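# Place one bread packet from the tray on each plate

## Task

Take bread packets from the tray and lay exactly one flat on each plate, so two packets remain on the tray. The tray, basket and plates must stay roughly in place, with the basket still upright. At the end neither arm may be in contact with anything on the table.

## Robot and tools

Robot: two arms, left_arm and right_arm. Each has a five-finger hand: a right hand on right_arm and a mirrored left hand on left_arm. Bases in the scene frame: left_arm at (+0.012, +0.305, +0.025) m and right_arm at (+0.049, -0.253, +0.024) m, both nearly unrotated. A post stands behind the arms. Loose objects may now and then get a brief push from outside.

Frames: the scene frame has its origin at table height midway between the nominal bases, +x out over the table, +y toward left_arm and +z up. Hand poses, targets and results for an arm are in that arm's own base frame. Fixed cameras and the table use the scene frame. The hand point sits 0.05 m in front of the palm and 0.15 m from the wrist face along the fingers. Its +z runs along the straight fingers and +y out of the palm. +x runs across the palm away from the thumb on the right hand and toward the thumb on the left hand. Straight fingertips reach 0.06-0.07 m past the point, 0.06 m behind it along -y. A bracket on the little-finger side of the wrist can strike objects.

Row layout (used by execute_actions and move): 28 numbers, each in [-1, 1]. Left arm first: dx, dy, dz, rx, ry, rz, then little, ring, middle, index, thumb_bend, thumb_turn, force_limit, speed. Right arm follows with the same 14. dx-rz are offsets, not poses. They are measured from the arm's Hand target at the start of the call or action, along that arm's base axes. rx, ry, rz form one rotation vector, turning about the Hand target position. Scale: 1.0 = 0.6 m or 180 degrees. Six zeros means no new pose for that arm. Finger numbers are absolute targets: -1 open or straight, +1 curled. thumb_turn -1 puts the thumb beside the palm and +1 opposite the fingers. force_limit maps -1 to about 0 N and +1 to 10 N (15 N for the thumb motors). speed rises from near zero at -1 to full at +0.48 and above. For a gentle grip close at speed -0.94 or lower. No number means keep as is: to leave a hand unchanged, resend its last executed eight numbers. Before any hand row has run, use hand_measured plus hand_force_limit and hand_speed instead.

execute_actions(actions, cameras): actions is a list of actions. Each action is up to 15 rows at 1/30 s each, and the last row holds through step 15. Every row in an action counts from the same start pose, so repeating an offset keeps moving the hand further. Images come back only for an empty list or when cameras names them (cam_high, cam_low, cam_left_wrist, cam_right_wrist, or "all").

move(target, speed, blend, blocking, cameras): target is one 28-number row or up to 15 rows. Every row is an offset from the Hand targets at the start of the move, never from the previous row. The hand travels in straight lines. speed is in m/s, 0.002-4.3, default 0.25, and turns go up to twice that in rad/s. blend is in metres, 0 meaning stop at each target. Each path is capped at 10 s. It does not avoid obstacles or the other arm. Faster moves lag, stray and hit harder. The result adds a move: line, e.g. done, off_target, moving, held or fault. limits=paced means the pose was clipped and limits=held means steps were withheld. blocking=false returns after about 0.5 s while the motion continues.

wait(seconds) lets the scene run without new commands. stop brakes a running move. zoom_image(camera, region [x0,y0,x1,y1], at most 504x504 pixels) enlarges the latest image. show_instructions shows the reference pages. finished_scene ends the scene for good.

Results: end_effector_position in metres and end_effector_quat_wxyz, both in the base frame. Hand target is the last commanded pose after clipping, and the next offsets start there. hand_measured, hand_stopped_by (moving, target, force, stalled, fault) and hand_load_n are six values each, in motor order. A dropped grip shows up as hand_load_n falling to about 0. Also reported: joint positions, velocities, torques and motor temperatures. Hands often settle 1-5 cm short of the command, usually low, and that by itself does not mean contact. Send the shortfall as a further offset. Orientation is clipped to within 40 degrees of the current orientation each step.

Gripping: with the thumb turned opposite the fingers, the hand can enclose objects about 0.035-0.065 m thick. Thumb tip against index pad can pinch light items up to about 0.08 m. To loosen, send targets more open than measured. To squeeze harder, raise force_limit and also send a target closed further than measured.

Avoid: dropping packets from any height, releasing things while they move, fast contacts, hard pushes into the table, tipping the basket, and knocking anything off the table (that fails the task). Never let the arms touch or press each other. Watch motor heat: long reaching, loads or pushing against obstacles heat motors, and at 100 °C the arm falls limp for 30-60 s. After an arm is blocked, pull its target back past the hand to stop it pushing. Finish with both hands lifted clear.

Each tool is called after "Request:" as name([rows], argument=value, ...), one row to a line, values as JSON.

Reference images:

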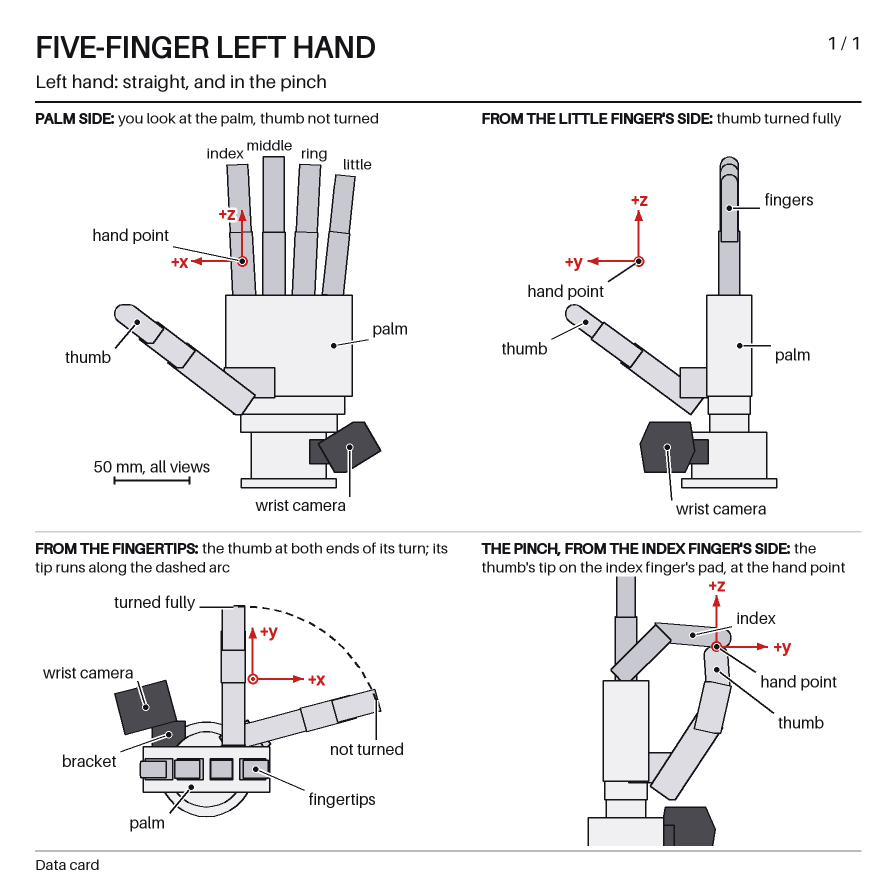

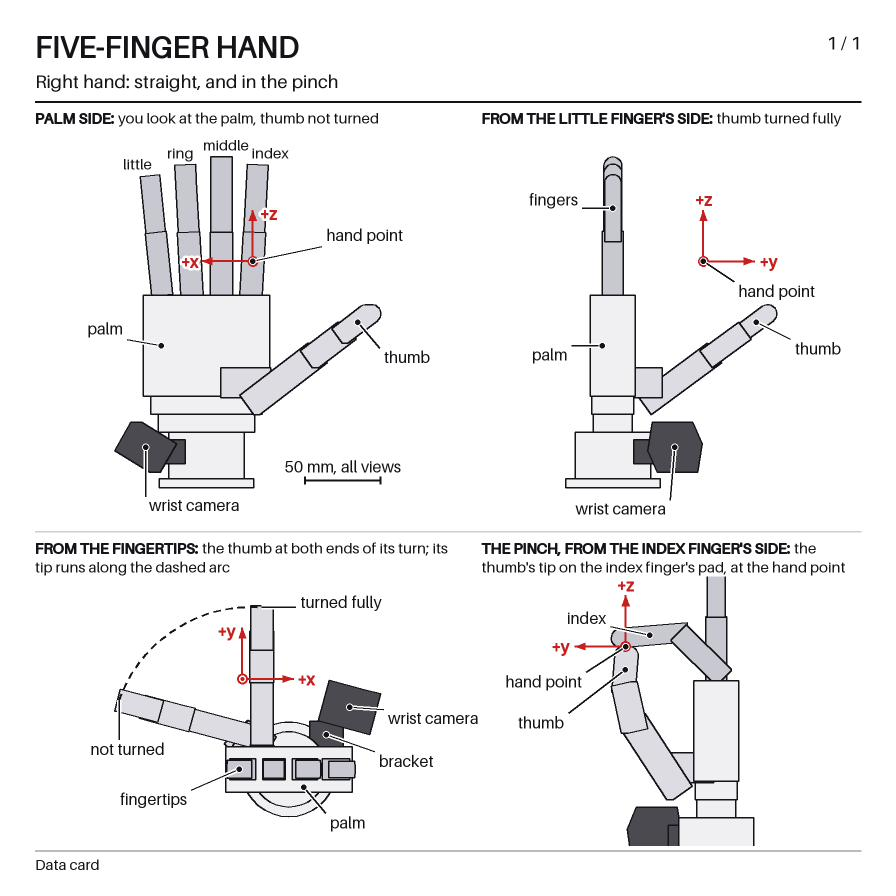

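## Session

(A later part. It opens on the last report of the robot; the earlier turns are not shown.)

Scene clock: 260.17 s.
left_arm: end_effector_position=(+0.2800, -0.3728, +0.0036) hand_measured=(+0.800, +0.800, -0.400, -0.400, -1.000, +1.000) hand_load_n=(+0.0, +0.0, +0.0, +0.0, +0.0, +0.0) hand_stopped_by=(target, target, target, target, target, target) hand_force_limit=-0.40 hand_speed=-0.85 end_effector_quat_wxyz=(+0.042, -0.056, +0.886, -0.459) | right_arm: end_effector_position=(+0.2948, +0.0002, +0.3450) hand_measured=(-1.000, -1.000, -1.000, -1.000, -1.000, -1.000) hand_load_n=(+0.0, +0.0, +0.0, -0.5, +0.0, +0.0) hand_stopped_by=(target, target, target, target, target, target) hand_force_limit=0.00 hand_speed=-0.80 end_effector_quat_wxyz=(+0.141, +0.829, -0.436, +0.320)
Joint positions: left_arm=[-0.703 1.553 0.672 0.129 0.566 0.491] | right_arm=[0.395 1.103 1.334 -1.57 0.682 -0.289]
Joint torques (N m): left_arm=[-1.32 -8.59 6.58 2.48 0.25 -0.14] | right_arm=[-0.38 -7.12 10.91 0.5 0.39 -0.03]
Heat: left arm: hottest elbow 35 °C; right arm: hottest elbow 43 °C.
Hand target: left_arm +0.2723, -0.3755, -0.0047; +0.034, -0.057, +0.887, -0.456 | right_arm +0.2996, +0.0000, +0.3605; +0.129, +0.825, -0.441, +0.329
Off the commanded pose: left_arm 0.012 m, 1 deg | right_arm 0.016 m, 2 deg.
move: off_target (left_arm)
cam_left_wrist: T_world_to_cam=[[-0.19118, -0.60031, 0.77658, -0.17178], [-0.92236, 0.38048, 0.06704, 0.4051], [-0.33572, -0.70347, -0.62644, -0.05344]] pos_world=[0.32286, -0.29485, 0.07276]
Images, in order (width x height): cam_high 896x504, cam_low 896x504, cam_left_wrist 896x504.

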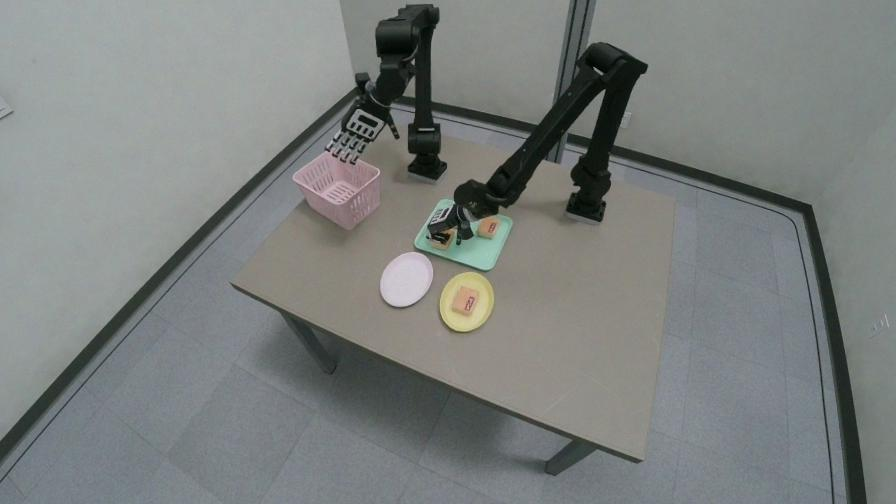

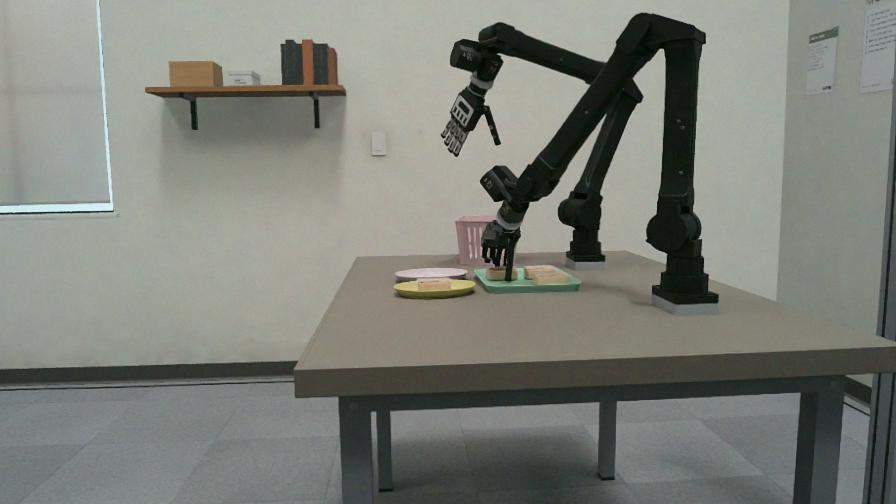

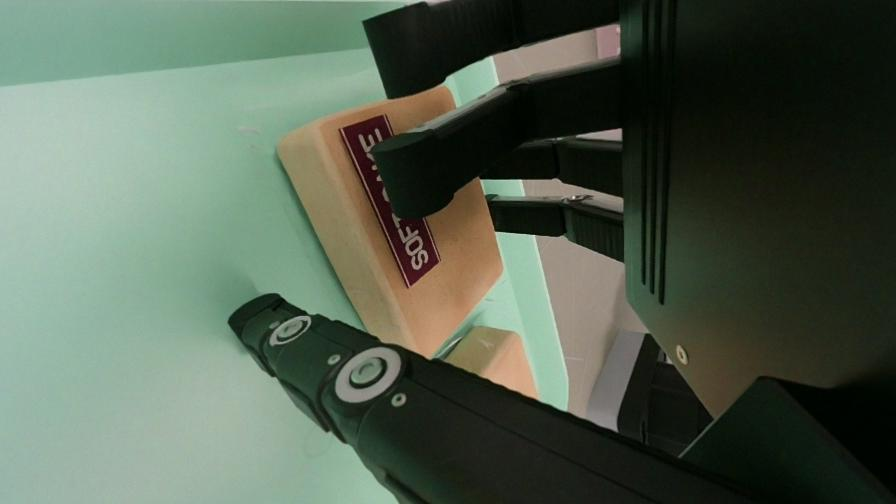

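Request:
move(target=[0,0,0,0,0,0,0.8,0.8,-0.1,-0.1,-0.4,1,-0.4,-0.94,0,0,0,0,0,0,-1,-1,-1,-1,-1,-1,0,-0.8], cameras=["cam_left_wrist"])

Scene clock: 271.00 s.
left_arm: end_effector_position=(+0.2800, -0.3728, +0.0036) hand_measured=(+0.800, +0.800, -0.186, -0.182, -0.904, +1.000) hand_load_n=(+0.0, +0.0, +3.0, +3.5, +8.5, +0.0) hand_stopped_by=(target, target, force, force, force, target) hand_force_limit=-0.40 hand_speed=-0.94 end_effector_quat_wxyz=(+0.042, -0.056, +0.886, -0.459) | right_arm: end_effector_position=(+0.2948, +0.0002, +0.3450) hand_measured=(-1.000, -1.000, -1.000, -1.000, -1.000, -1.000) hand_load_n=(+0.0, +0.0, +0.0, +0.0, +0.0, +0.0) hand_stopped_by=(target, target, target, target, target, target) hand_force_limit=0.00 hand_speed=-0.80 end_effector_quat_wxyz=(+0.141, +0.829, -0.436, +0.320)
Joint positions: left_arm=[-0.703 1.553 0.672 0.129 0.566 0.491] | right_arm=[0.395 1.103 1.334 -1.57 0.682 -0.289]
Joint torques (N m): left_arm=[-1.2 -8.7 6.56 2.51 0.24 -0.12] | right_arm=[-0.38 -7.06 10.92 0.51 0.38 -0.04]
Heat: left arm: hottest elbow 35 °C; right arm: hottest elbow 43 °C.
Hand target: left_arm +0.2723, -0.3755, -0.0048; +0.034, -0.057, +0.887, -0.456 | right_arm +0.2996, +0.0000, +0.3605; +0.129, +0.825, -0.441, +0.329
Off the commanded pose: left_arm 0.012 m, 1 deg | right_arm 0.016 m, 2 deg.
move: done
cam_left_wrist: T_world_to_cam=[[-0.19118, -0.60031, 0.77658, -0.17178], [-0.92236, 0.38048, 0.06704, 0.4051], [-0.33572, -0.70347, -0.62644, -0.05344]] pos_world=[0.32286, -0.29485, 0.07276]

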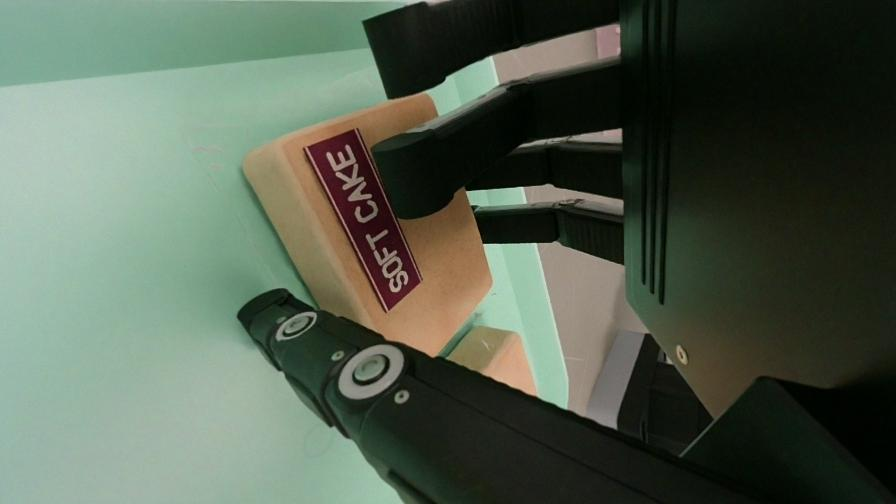

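Request:
move(target=[0,0,0.2,0,0,0,0.8,0.8,-0.1,-0.1,-0.4,1,-0.4,-0.94,0,0,0,0,0,0,-1,-1,-1,-1,-1,-1,0,-0.8], speed=0.08, cameras=["cam_left_wrist","cam_low"])

Scene clock: 275.60 s.
left_arm: end_effector_position=(+0.2658, -0.3608, +0.0940) hand_measured=(+0.800, +0.800, -0.186, -0.182, -0.904, +1.000) hand_load_n=(+0.0, +0.0, +3.0, +3.5, +8.0, +0.0) hand_stopped_by=(target, target, force, force, force, target) hand_force_limit=-0.40 hand_speed=-0.94 end_effector_quat_wxyz=(+0.027, -0.064, +0.893, -0.445) | right_arm: end_effector_position=(+0.2948, +0.0002, +0.3450) hand_measured=(-1.000, -1.000, -1.000, -1.000, -1.000, -1.000) hand_load_n=(+0.0, +0.0, +0.0, +0.0, +0.0, +0.0) hand_stopped_by=(target, target, target, target, target, target) hand_force_limit=0.00 hand_speed=-0.80 end_effector_quat_wxyz=(+0.141, +0.829, -0.436, +0.320)
Joint positions: left_arm=[-0.703 1.319 0.761 -0.237 0.566 0.49] | right_arm=[0.395 1.103 1.334 -1.57 0.682 -0.289]
Joint torques (N m): left_arm=[-1.32 -8.94 12.89 1.07 0.29 -0.12] | right_arm=[-0.38 -7.06 10.92 0.49 0.39 -0.04]
Heat: left arm: hottest elbow 35 °C; right arm: hottest elbow 43 °C.
Hand target: left_arm +0.2723, -0.3755, +0.1151; +0.034, -0.057, +0.887, -0.456 | right_arm +0.2996, +0.0000, +0.3605; +0.129, +0.825, -0.441, +0.329
Off the commanded pose: left_arm 0.027 m, 2 deg | right_arm 0.016 m, 2 deg.
move: off_target (left_arm)
cam_left_wrist: T_world_to_cam=[[-0.16347, -0.62253, 0.76533, -0.25186], [-0.91958, 0.3771, 0.11032, 0.3753], [-0.35728, -0.68575, -0.63411, 0.01964]] pos_world=[0.31096, -0.28485, 0.16381]
Images, in order (width x height): cam_low 896x504, cam_left_wrist 896x504.

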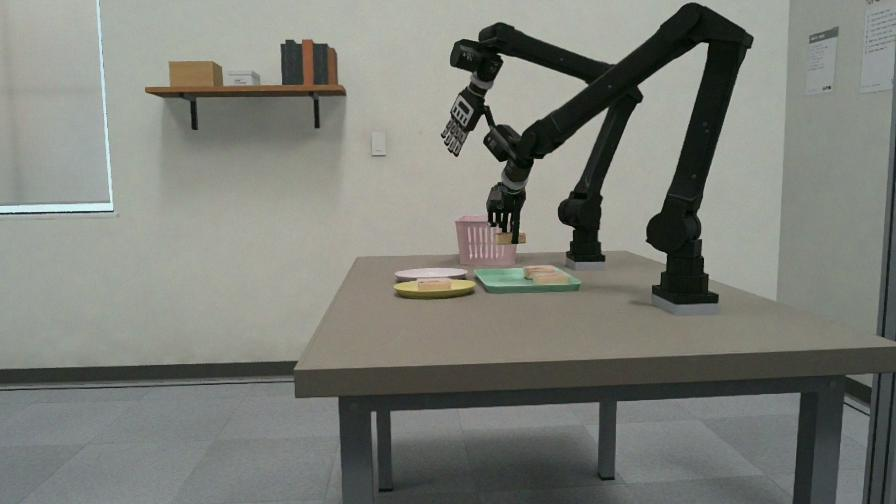

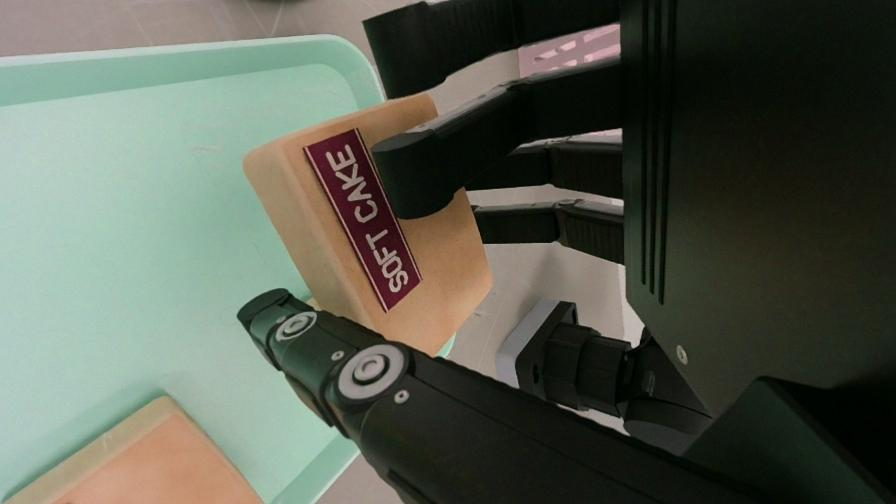

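Request:
move(target=[0.296,-0.051,0.0,0,0,0,0.8,0.8,-0.1,-0.1,-0.4,1,-0.4,-0.94,0,0,0,0,0,0,-1,-1,-1,-1,-1,-1,0,-0.8], speed=0.12, cameras=["cam_left_wrist","cam_low","cam_high"])

Scene clock: 280.13 s.
left_arm: end_effector_position=(+0.4315, -0.4033, +0.1087) hand_measured=(+0.800, +0.800, -0.186, -0.182, -0.904, +1.000) hand_load_n=(+0.5, +0.5, +3.0, +3.5, +8.5, +0.0) hand_stopped_by=(target, target, force, force, force, target) hand_force_limit=-0.40 hand_speed=-0.94 end_effector_quat_wxyz=(+0.025, -0.061, +0.889, -0.453) | right_arm: end_effector_position=(+0.2948, +0.0002, +0.3450) hand_measured=(-1.000, -1.000, -1.000, -1.000, -1.000, -1.000) hand_load_n=(+0.0, +0.0, +0.5, +0.0, +0.0, +0.0) hand_stopped_by=(target, target, target, target, target, target) hand_force_limit=0.00 hand_speed=-0.80 end_effector_quat_wxyz=(+0.141, +0.829, -0.436, +0.320)
Joint positions: left_arm=[-0.555 1.697 1.235 -0.396 0.68 0.617] | right_arm=[0.395 1.103 1.334 -1.57 0.682 -0.289]
Joint torques (N m): left_arm=[1.32 -13.22 13.46 0.96 0.53 0.13] | right_arm=[-0.56 -7 10.91 0.5 0.39 -0.04]
Heat: left arm: hottest elbow 35 °C; right arm: hottest elbow 43 °C.
Hand target: left_arm +0.4499, -0.4061, +0.1153; +0.034, -0.057, +0.887, -0.456 | right_arm +0.2996, +0.0000, +0.3605; +0.129, +0.825, -0.441, +0.329
Off the commanded pose: left_arm 0.020 m, 1 deg | right_arm 0.016 m, 2 deg.
move: off_target (left_arm)
cam_left_wrist: T_world_to_cam=[[-0.16784, -0.60737, 0.77648, -0.25558], [-0.91723, 0.38487, 0.10278, 0.54502], [-0.36127, -0.69496, -0.6217, 0.05576]] pos_world=[0.47716, -0.32624, 0.1771]
Images, in order (width x height): cam_high 896x504, cam_low 896x504, cam_left_wrist 896x504.

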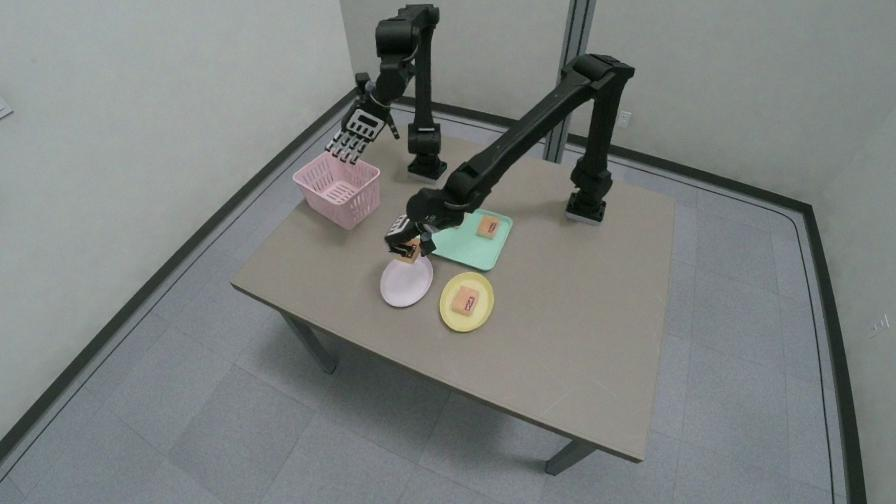

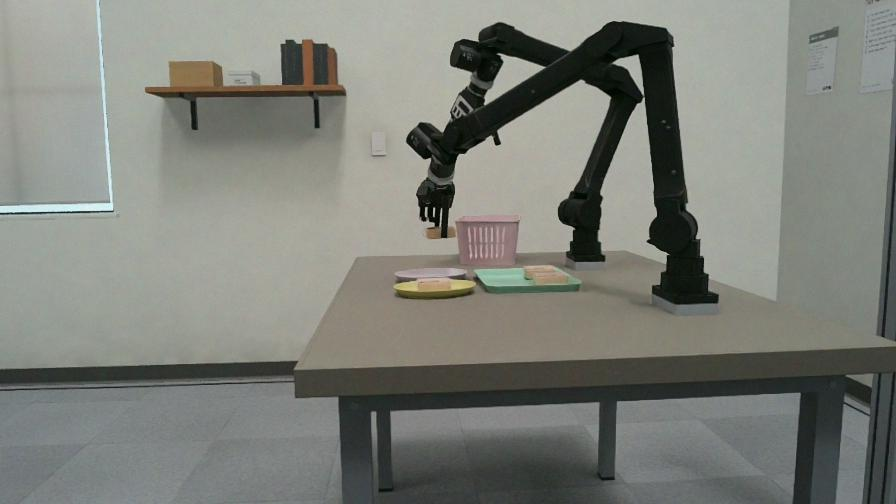

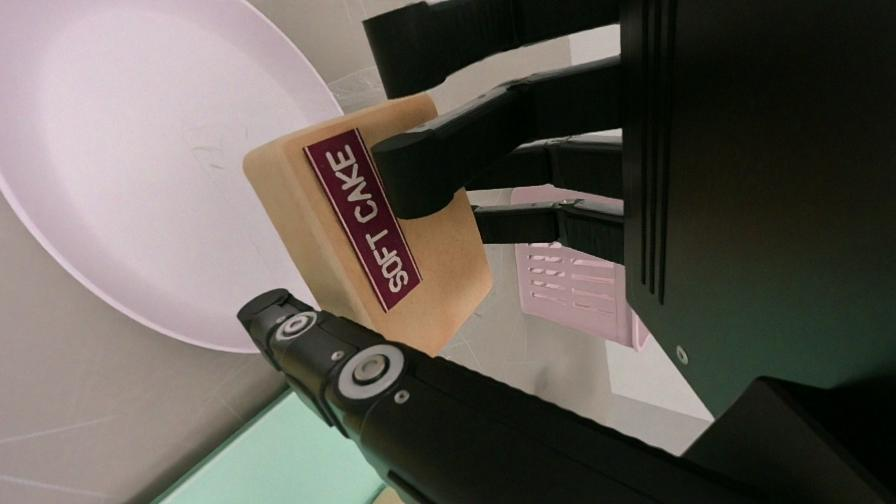

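Request:
move(target=[0.008,-0.003,-0.117,0,0,0,0.8,0.8,-0.1,-0.1,-0.4,1,-0.4,-0.94,0,0,0,0,0,0,-1,-1,-1,-1,-1,-1,0,-0.8], speed=0.08, cameras=["cam_left_wrist","cam_low"])

Scene clock: 289.30 s.
left_arm: end_effector_position=(+0.4489, -0.4142, +0.0581) hand_measured=(+0.800, +0.800, -0.186, -0.182, -0.904, +1.000) hand_load_n=(+0.0, +0.0, +3.0, +3.5, +8.5, +0.0) hand_stopped_by=(target, target, force, force, force, target) hand_force_limit=-0.40 hand_speed=-0.94 end_effector_quat_wxyz=(+0.032, -0.056, +0.887, -0.458) | right_arm: end_effector_position=(+0.2948, +0.0002, +0.3450) hand_measured=(-1.000, -1.000, -1.000, -1.000, -1.000, -1.000) hand_load_n=(+0.0, +0.0, +0.0, +0.0, +0.0, +0.0) hand_stopped_by=(target, target, target, target, target, target) hand_force_limit=0.00 hand_speed=-0.80 end_effector_quat_wxyz=(+0.141, +0.829, -0.436, +0.320)
Joint positions: left_arm=[-0.555 1.804 1.227 -0.264 0.682 0.62] | right_arm=[0.395 1.103 1.334 -1.57 0.682 -0.289]
Joint torques (N m): left_arm=[1.2 -14.51 8.32 2.37 0.52 0.11] | right_arm=[-0.38 -7.12 10.91 0.5 0.39 -0.04]
Heat: left arm: hottest elbow 38 °C; right arm: hottest elbow 43 °C.
Hand target: left_arm +0.4545, -0.4079, +0.0449; +0.034, -0.057, +0.887, -0.456 | right_arm +0.2996, +0.0000, +0.3605; +0.129, +0.825, -0.441, +0.329
Off the commanded pose: left_arm 0.016 m, 0 deg | right_arm 0.016 m, 2 deg.
move: off_target (left_arm)
cam_left_wrist: T_world_to_cam=[[-0.18258, -0.59914, 0.77955, -0.21017], [-0.91771, 0.38836, 0.08355, 0.57312], [-0.3528, -0.70015, -0.62075, 0.01695]] pos_world=[0.49356, -0.33664, 0.12648]
Images, in order (width x height): cam_low 896x504, cam_left_wrist 896x504.

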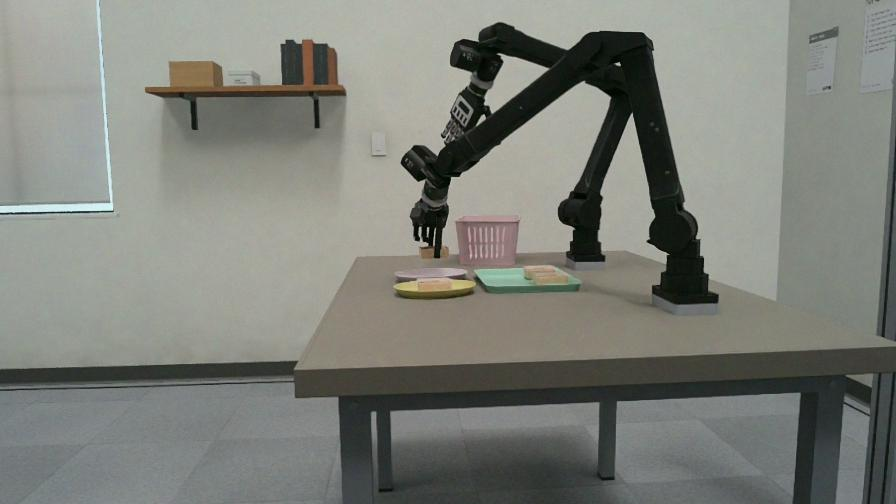

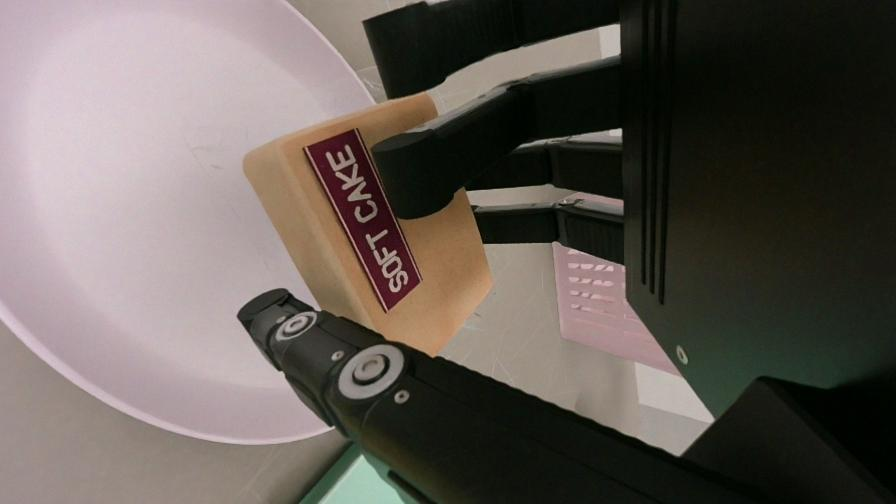

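Request:
zoom_image(camera="cam_low", region=[380, 225, 500, 305])

Scaled by 4.200.

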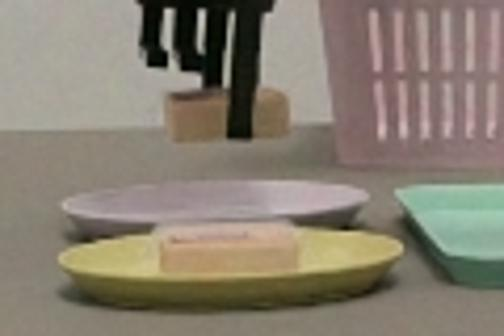

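Request:
move(target=[0.007,0.012,-0.05,0,0,0,0.8,0.8,-0.1,-0.1,-0.4,1,-0.4,-0.94,0,0,0,0,0,0,-1,-1,-1,-1,-1,-1,0,-0.8], speed=0.05, cameras=["cam_left_wrist","cam_low"])

Request:
zoom_image(camera="cam_low", region=[380, 225, 500, 305])

Scene clock: 299.33 s.
left_arm: end_effector_position=(+0.4536, -0.4081, +0.0288) hand_measured=(+0.800, +0.800, -0.186, -0.182, -0.904, +1.000) hand_load_n=(+0.0, +0.0, +3.0, +3.5, +8.5, +0.0) hand_stopped_by=(target, target, force, force, force, target) hand_force_limit=-0.40 hand_speed=-0.94 end_effector_quat_wxyz=(+0.032, -0.056, +0.886, -0.458) | right_arm: end_effector_position=(+0.2948, +0.0002, +0.3450) hand_measured=(-1.000, -1.000, -1.000, -1.000, -1.000, -1.000) hand_load_n=(+0.0, +0.0, +0.0, +0.0, +0.0, +0.0) hand_stopped_by=(target, target, target, target, target, target) hand_force_limit=0.00 hand_speed=-0.80 end_effector_quat_wxyz=(+0.141, +0.829, -0.436, +0.320)
Joint positions: left_arm=[-0.541 1.851 1.205 -0.203 0.692 0.634] | right_arm=[0.395 1.103 1.334 -1.57 0.682 -0.289]
Joint torques (N m): left_arm=[1.49 -14.74 7.91 2.36 0.53 0.13] | right_arm=[-0.38 -7 10.92 0.5 0.39 -0.03]
Heat: left arm: hottest elbow 37 °C; right arm: hottest elbow 44 °C.
Hand target: left_arm +0.4589, -0.4006, +0.0150; +0.034, -0.057, +0.887, -0.456 | right_arm +0.2996, +0.0000, +0.3605; +0.129, +0.825, -0.441, +0.329
Off the commanded pose: left_arm 0.016 m, 0 deg | right_arm 0.016 m, 2 deg.
move: off_target (left_arm)
cam_left_wrist: T_world_to_cam=[[-0.18356, -0.59853, 0.77979, -0.18215], [-0.91751, 0.38904, 0.08263, 0.57772], [-0.35282, -0.70029, -0.62057, 0.00463]] pos_world=[0.49827, -0.33054, 0.09718]
Images, in order (width x height): cam_low 896x504, cam_left_wrist 896x504.

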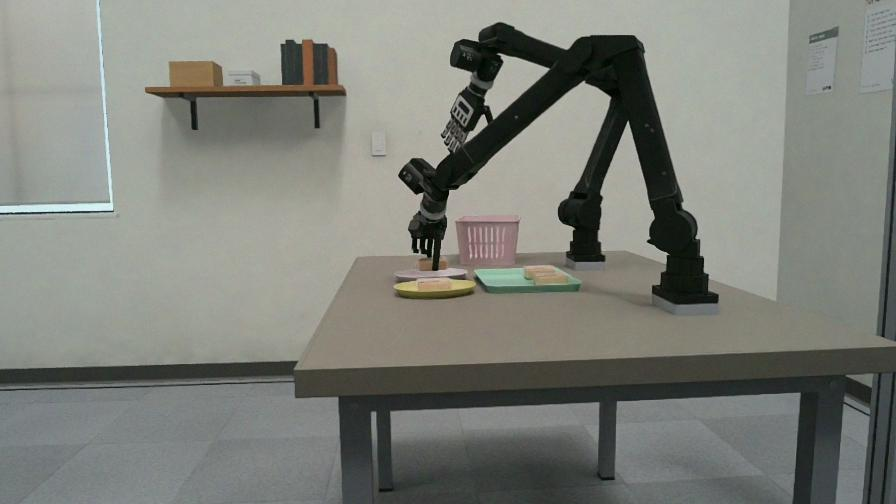

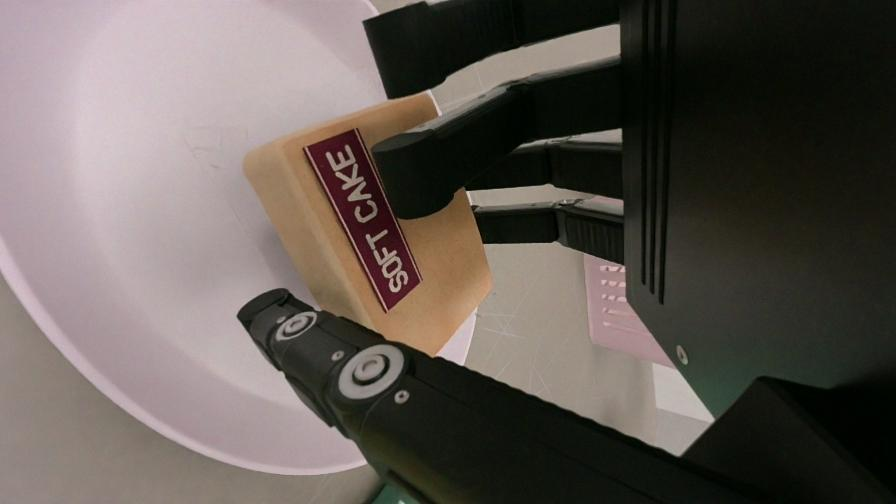

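Scaled by 4.200.

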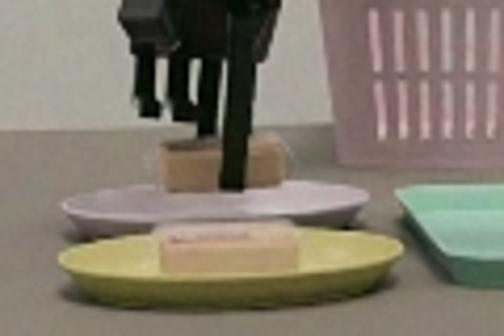

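Request:
move(target=[0.003,0,-0.028,0,0,0,0.8,0.8,-0.1,-0.1,-0.4,1,-0.4,-0.94,0,0,0,0,0,0,-1,-1,-1,-1,-1,-1,0,-0.8], speed=0.04, cameras=["cam_left_wrist","cam_low"])

Request:
zoom_image(camera="cam_low", region=[380, 225, 500, 305])

Scene clock: 302.20 s.
left_arm: end_effector_position=(+0.4552, -0.4090, +0.0121) hand_measured=(+0.800, +0.800, -0.186, -0.182, -0.904, +1.000) hand_load_n=(+0.0, +0.0, +3.0, +3.5, +8.0, +0.0) hand_stopped_by=(target, target, force, force, force, target) hand_force_limit=-0.40 hand_speed=-0.94 end_effector_quat_wxyz=(+0.032, -0.055, +0.886, -0.458) | right_arm: end_effector_position=(+0.2948, +0.0002, +0.3450) hand_measured=(-1.000, -1.000, -1.000, -1.000, -1.000, -1.000) hand_load_n=(+0.0, +0.0, +0.0, +0.0, +0.0, +0.0) hand_stopped_by=(target, target, target, target, target, target) hand_force_limit=0.00 hand_speed=-0.80 end_effector_quat_wxyz=(+0.141, +0.829, -0.436, +0.320)
Joint positions: left_arm=[-0.541 1.882 1.199 -0.167 0.693 0.635] | right_arm=[0.395 1.103 1.334 -1.57 0.682 -0.289]
Joint torques (N m): left_arm=[1.49 -14.86 7.72 2.32 0.53 0.12] | right_arm=[-0.44 -7.06 10.92 0.49 0.39 -0.04]
Heat: left arm: hottest elbow 37 °C; right arm: hottest elbow 44 °C.
Hand target: left_arm +0.4607, -0.4008, -0.0016; +0.034, -0.057, +0.887, -0.456 | right_arm +0.2996, +0.0000, +0.3605; +0.129, +0.825, -0.441, +0.329
Off the commanded pose: left_arm 0.017 m, 0 deg | right_arm 0.016 m, 2 deg.
move: off_target (left_arm)
cam_left_wrist: T_world_to_cam=[[-0.1844, -0.59819, 0.77985, -0.16889], [-0.91704, 0.39017, 0.08245, 0.58125], [-0.35359, -0.69995, -0.62051, -0.00517]] pos_world=[0.50007, -0.33143, 0.08058]
Images, in order (width x height): cam_low 896x504, cam_left_wrist 896x504.

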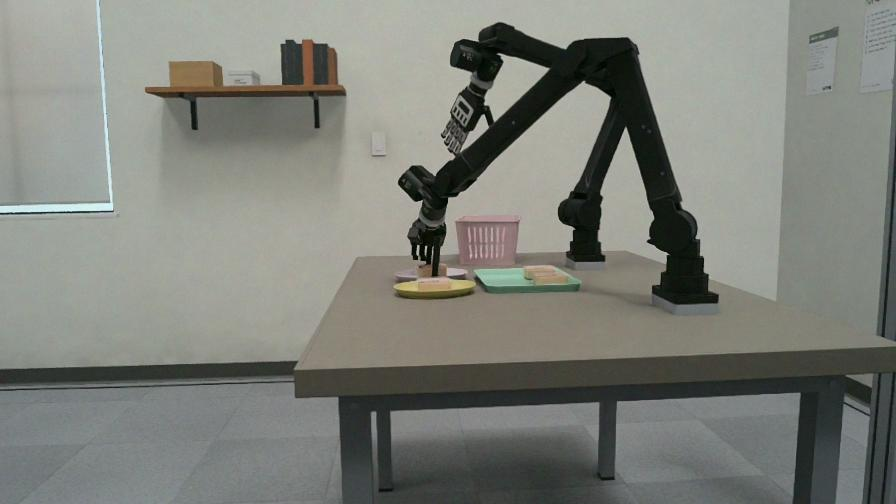

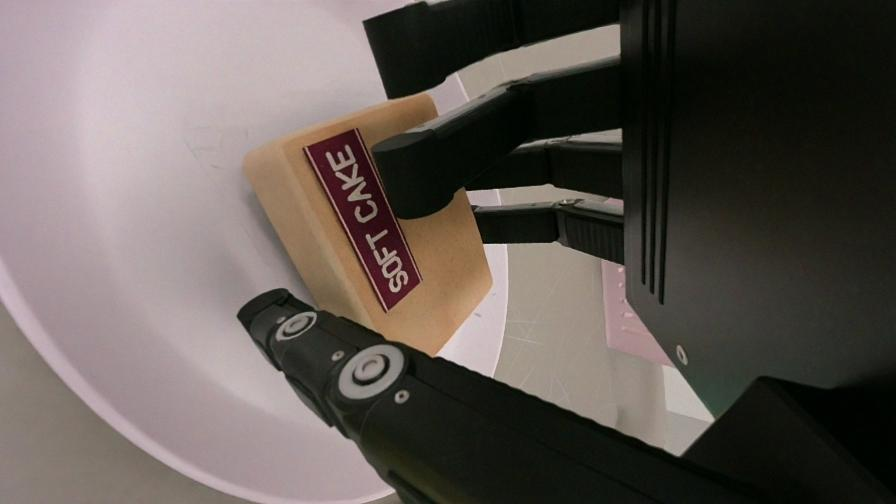

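Scaled by 4.200.

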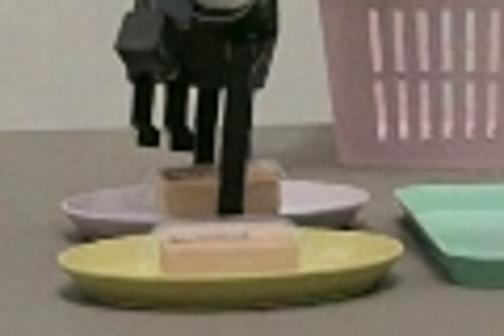

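Request:
move(target=[0,0.002,-0.012,0,0,0,0.8,0.8,-0.1,-0.1,-0.4,1,-0.4,-0.94,0,0,0,0,0,0,-1,-1,-1,-1,-1,-1,0,-0.8], speed=0.03, cameras=["cam_left_wrist","cam_low"])

Request:
zoom_image(camera="cam_low", region=[380, 225, 500, 305])

Scene clock: 305.07 s.
left_arm: end_effector_position=(+0.4561, -0.4080, +0.0065) hand_measured=(+0.800, +0.800, -0.186, -0.182, -0.904, +1.000) hand_load_n=(+0.0, +0.0, +3.0, +3.5, +8.5, +0.0) hand_stopped_by=(target, target, force, force, force, target) hand_force_limit=-0.40 hand_speed=-0.94 end_effector_quat_wxyz=(+0.033, -0.055, +0.886, -0.459) | right_arm: end_effector_position=(+0.2948, +0.0002, +0.3450) hand_measured=(-1.000, -1.000, -1.000, -1.000, -1.000, -1.000) hand_load_n=(+0.0, +0.0, +0.0, +0.0, +0.0, +0.0) hand_stopped_by=(target, target, target, target, target, target) hand_force_limit=0.00 hand_speed=-0.80 end_effector_quat_wxyz=(+0.141, +0.829, -0.436, +0.320)
Joint positions: left_arm=[-0.539 1.891 1.194 -0.151 0.694 0.637] | right_arm=[0.395 1.103 1.334 -1.57 0.682 -0.289]
Joint torques (N m): left_arm=[1.38 -14.92 7.49 2.37 0.53 0.12] | right_arm=[-0.44 -7.06 10.92 0.51 0.39 -0.04]
Heat: left arm: hottest elbow 36 °C; right arm: hottest elbow 44 °C.
Hand target: left_arm +0.4607, -0.3995, -0.0089; +0.034, -0.057, +0.887, -0.456 | right_arm +0.2996, +0.0000, +0.3605; +0.129, +0.825, -0.441, +0.329
Off the commanded pose: left_arm 0.018 m, 0 deg | right_arm 0.016 m, 2 deg.
move: off_target (left_arm)
cam_left_wrist: T_world_to_cam=[[-0.18602, -0.59719, 0.78023, -0.16262], [-0.91741, 0.38988, 0.07969, 0.58222], [-0.35179, -0.70097, -0.62039, -0.00887]] pos_world=[0.50077, -0.33033, 0.07498]
Images, in order (width x height): cam_low 896x504, cam_left_wrist 896x504.

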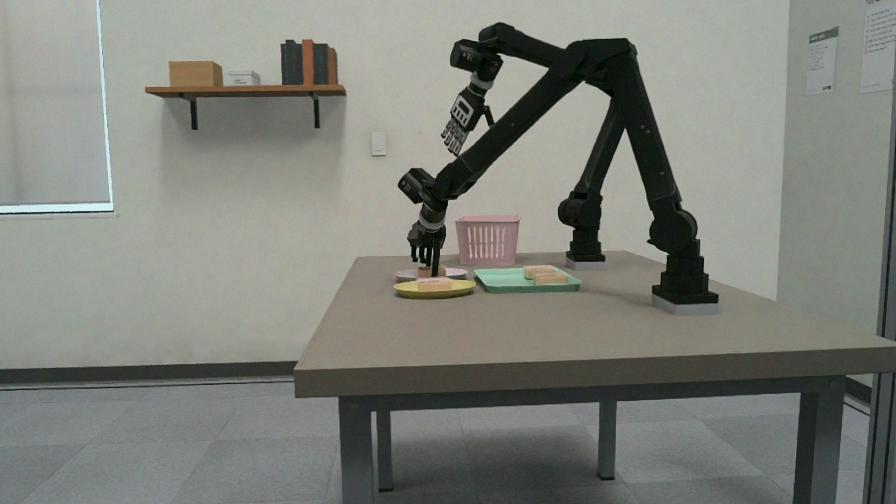

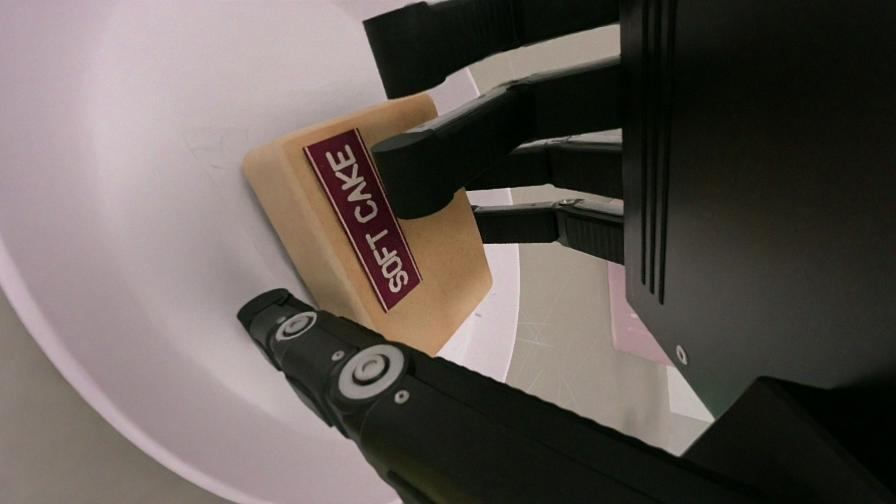

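Scaled by 4.200.

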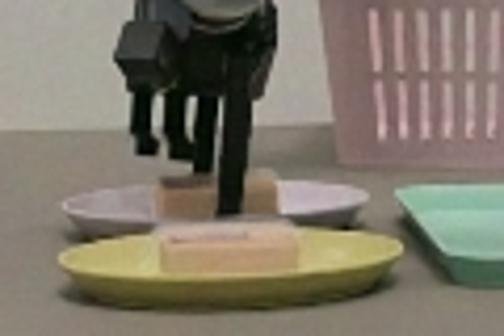

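Request:
move(target=[0,0.002,-0.007,0,0,0,0.8,0.8,-0.1,-0.1,-0.4,1,-0.4,-0.94,0,0,0,0,0,0,-1,-1,-1,-1,-1,-1,0,-0.8], speed=0.03, cameras=["cam_left_wrist"])

Scene clock: 308.33 s.
left_arm: end_effector_position=(+0.4580, -0.4082, +0.0050) hand_measured=(+0.800, +0.800, -0.186, -0.182, -0.904, +1.000) hand_load_n=(+0.0, +0.0, +3.0, +3.0, +8.5, +0.0) hand_stopped_by=(target, target, force, force, force, target) hand_force_limit=-0.40 hand_speed=-0.94 end_effector_quat_wxyz=(+0.035, -0.053, +0.885, -0.461) | right_arm: end_effector_position=(+0.2948, +0.0002, +0.3450) hand_measured=(-1.000, -1.000, -1.000, -1.000, -1.000, -1.000) hand_load_n=(+0.0, +0.0, +0.0, +0.0, +0.0, +0.0) hand_stopped_by=(target, target, target, target, target, target) hand_force_limit=0.00 hand_speed=-0.80 end_effector_quat_wxyz=(+0.141, +0.829, -0.436, +0.320)
Joint positions: left_arm=[-0.537 1.896 1.194 -0.141 0.696 0.639] | right_arm=[0.395 1.103 1.334 -1.57 0.682 -0.289]
Joint torques (N m): left_arm=[1.44 -14.8 7.12 2.33 0.53 0.13] | right_arm=[-0.44 -7.06 10.91 0.51 0.39 -0.04]
Heat: left arm: hottest elbow 36 °C; right arm: hottest elbow 44 °C.
Hand target: left_arm +0.4606, -0.3984, -0.0131; +0.034, -0.057, +0.887, -0.456 | right_arm +0.2996, +0.0000, +0.3605; +0.129, +0.825, -0.441, +0.329
Off the commanded pose: left_arm 0.021 m, 1 deg | right_arm 0.016 m, 2 deg.
move: off_target (left_arm)
cam_left_wrist: T_world_to_cam=[[-0.19066, -0.5944, 0.78124, -0.15791], [-0.91761, 0.39067, 0.0733, 0.58456], [-0.34877, -0.7029, -0.61991, -0.01153]] pos_world=[0.50227, -0.33033, 0.07337]

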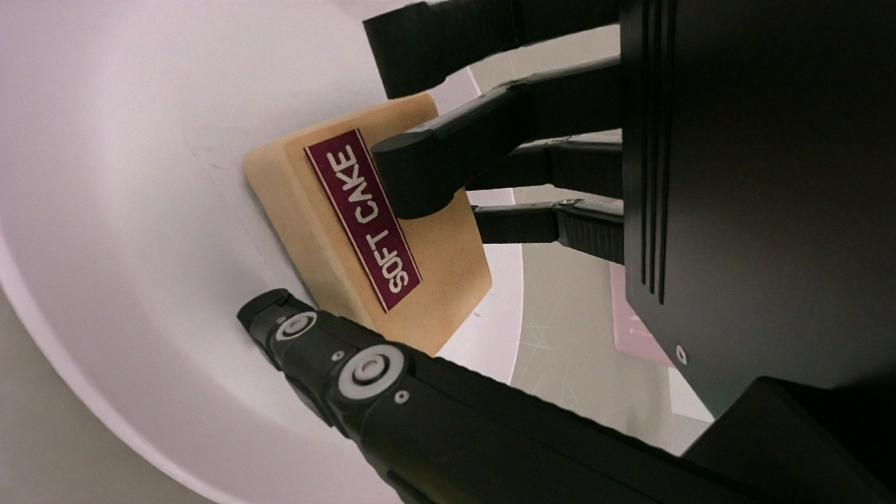

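Request:
move(target=[0,0,0.005,0,0,0,0.8,0.8,-0.4,-0.4,-1,1,-0.4,-0.85,0,0,0,0,0,0,-1,-1,-1,-1,-1,-1,0,-0.8], speed=0.03, cameras=["cam_left_wrist"])

Scene clock: 310.77 s.
left_arm: end_effector_position=(+0.4579, -0.4082, +0.0050) hand_measured=(+0.800, +0.800, -0.400, -0.400, -1.000, +1.000) hand_load_n=(+0.0, +0.5, +0.0, +0.0, +0.0, +0.0) hand_stopped_by=(target, target, target, target, target, target) hand_force_limit=-0.40 hand_speed=-0.85 end_effector_quat_wxyz=(+0.035, -0.053, +0.885, -0.461) | right_arm: end_effector_position=(+0.2948, +0.0002, +0.3450) hand_measured=(-1.000, -1.000, -1.000, -1.000, -1.000, -1.000) hand_load_n=(+0.0, +0.0, +0.0, +0.0, +0.0, +0.0) hand_stopped_by=(target, target, target, target, target, target) hand_force_limit=0.00 hand_speed=-0.80 end_effector_quat_wxyz=(+0.141, +0.829, -0.436, +0.320)
Joint positions: left_arm=[-0.537 1.896 1.194 -0.141 0.696 0.639] | right_arm=[0.395 1.103 1.334 -1.57 0.682 -0.289]
Joint torques (N m): left_arm=[1.44 -15.03 7.32 2.04 0.51 0.13] | right_arm=[-0.44 -7.06 10.93 0.49 0.39 -0.04]
Heat: left arm: hottest elbow 36 °C; right arm: hottest elbow 44 °C.
Hand target: left_arm +0.4606, -0.3984, -0.0101; +0.034, -0.057, +0.887, -0.456 | right_arm +0.2996, +0.0000, +0.3605; +0.129, +0.825, -0.441, +0.329
Off the commanded pose: left_arm 0.018 m, 1 deg | right_arm 0.016 m, 2 deg.
move: off_target (left_arm)
cam_left_wrist: T_world_to_cam=[[-0.19069, -0.59417, 0.78141, -0.15783], [-0.91753, 0.39086, 0.07329, 0.58458], [-0.34897, -0.70299, -0.6197, -0.01148]] pos_world=[0.50227, -0.33033, 0.07337]

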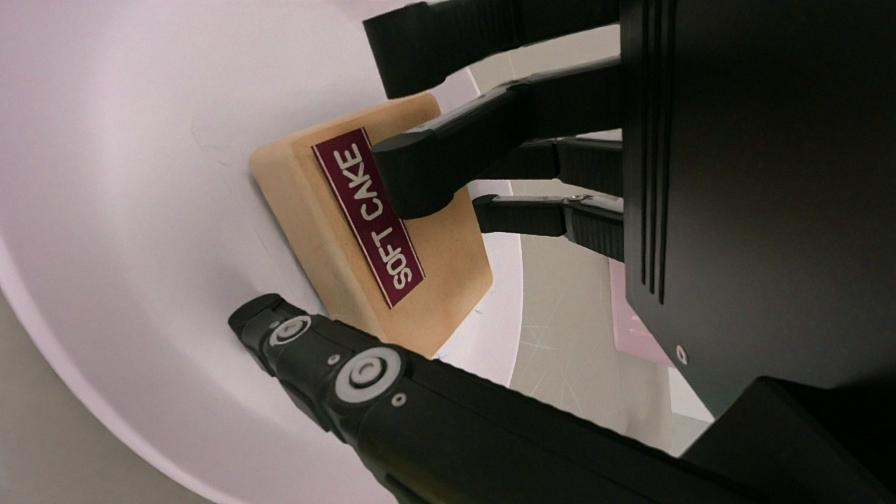

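Request:
move(target=[0,0,0.2,0,0,0,0.8,0.8,-0.4,-0.4,-1,1,-0.4,-0.85,0,0,0,0,0,0,-1,-1,-1,-1,-1,-1,0,-0.8], speed=0.08, cameras=["cam_left_wrist","cam_low","cam_high"])

Scene clock: 314.53 s.
left_arm: end_effector_position=(+0.4416, -0.3982, +0.0914) hand_measured=(+0.800, +0.800, -0.400, -0.400, -1.000, +1.000) hand_load_n=(+0.0, +0.0, +0.0, +0.0, +0.0, +0.0) hand_stopped_by=(target, target, target, target, target, target) hand_force_limit=-0.40 hand_speed=-0.85 end_effector_quat_wxyz=(+0.017, -0.063, +0.892, -0.448) | right_arm: end_effector_position=(+0.2948, +0.0002, +0.3450) hand_measured=(-1.000, -1.000, -1.000, -1.000, -1.000, -1.000) hand_load_n=(+0.0, +0.0, +0.0, +0.0, +0.5, +0.0) hand_stopped_by=(target, target, target, target, target, target) hand_force_limit=0.00 hand_speed=-0.80 end_effector_quat_wxyz=(+0.141, +0.829, -0.436, +0.320)
Joint positions: left_arm=[-0.537 1.743 1.254 -0.404 0.696 0.639] | right_arm=[0.395 1.103 1.334 -1.57 0.682 -0.289]
Joint torques (N m): left_arm=[1.55 -15.74 12.89 0.8 0.52 0.12] | right_arm=[-0.38 -7.12 10.89 0.49 0.39 -0.04]
Heat: left arm: hottest elbow 36 °C; right arm: hottest elbow 44 °C.
Hand target: left_arm +0.4607, -0.3982, +0.1098; +0.034, -0.057, +0.887, -0.456 | right_arm +0.2996, +0.0000, +0.3605; +0.129, +0.825, -0.441, +0.329
Off the commanded pose: left_arm 0.026 m, 2 deg | right_arm 0.016 m, 2 deg.
move: off_target (left_arm)
cam_left_wrist: T_world_to_cam=[[-0.1568, -0.61426, 0.77337, -0.24483], [-0.91342, 0.38799, 0.12297, 0.55187], [-0.3756, -0.68713, -0.62191, 0.06167]] pos_world=[0.48887, -0.32213, 0.15983]
Images, in order (width x height): cam_high 896x504, cam_low 896x504, cam_left_wrist 896x504.

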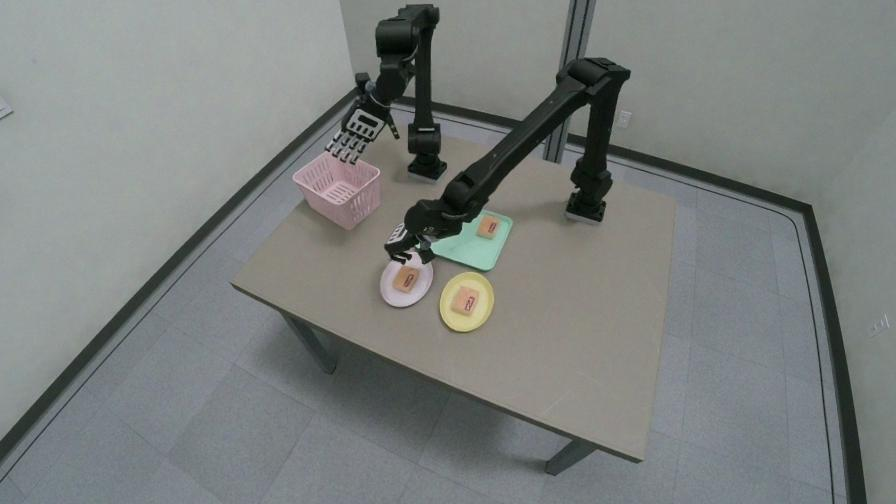

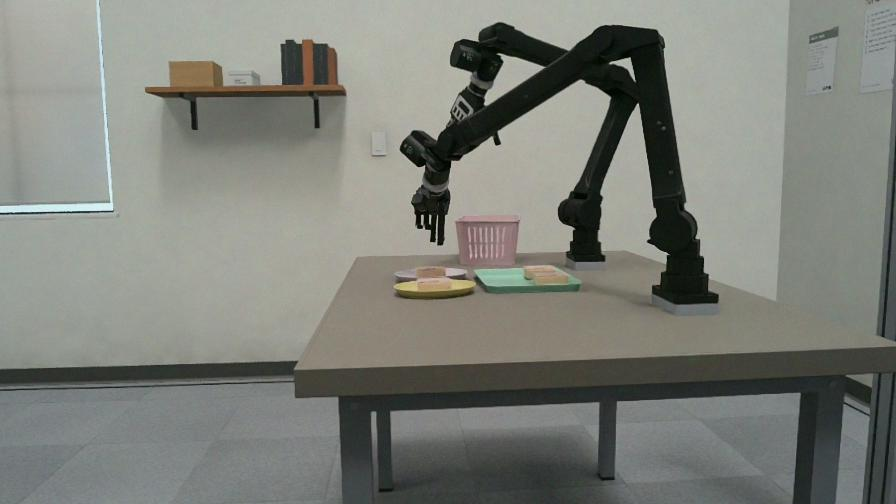

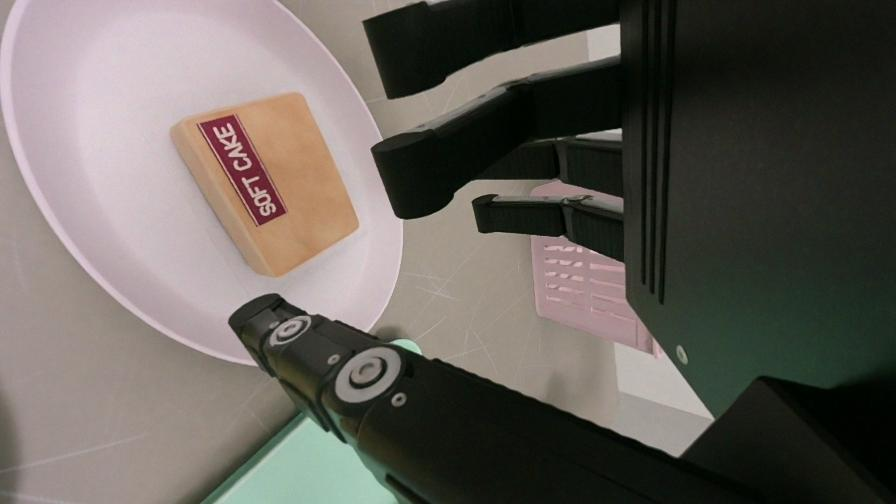

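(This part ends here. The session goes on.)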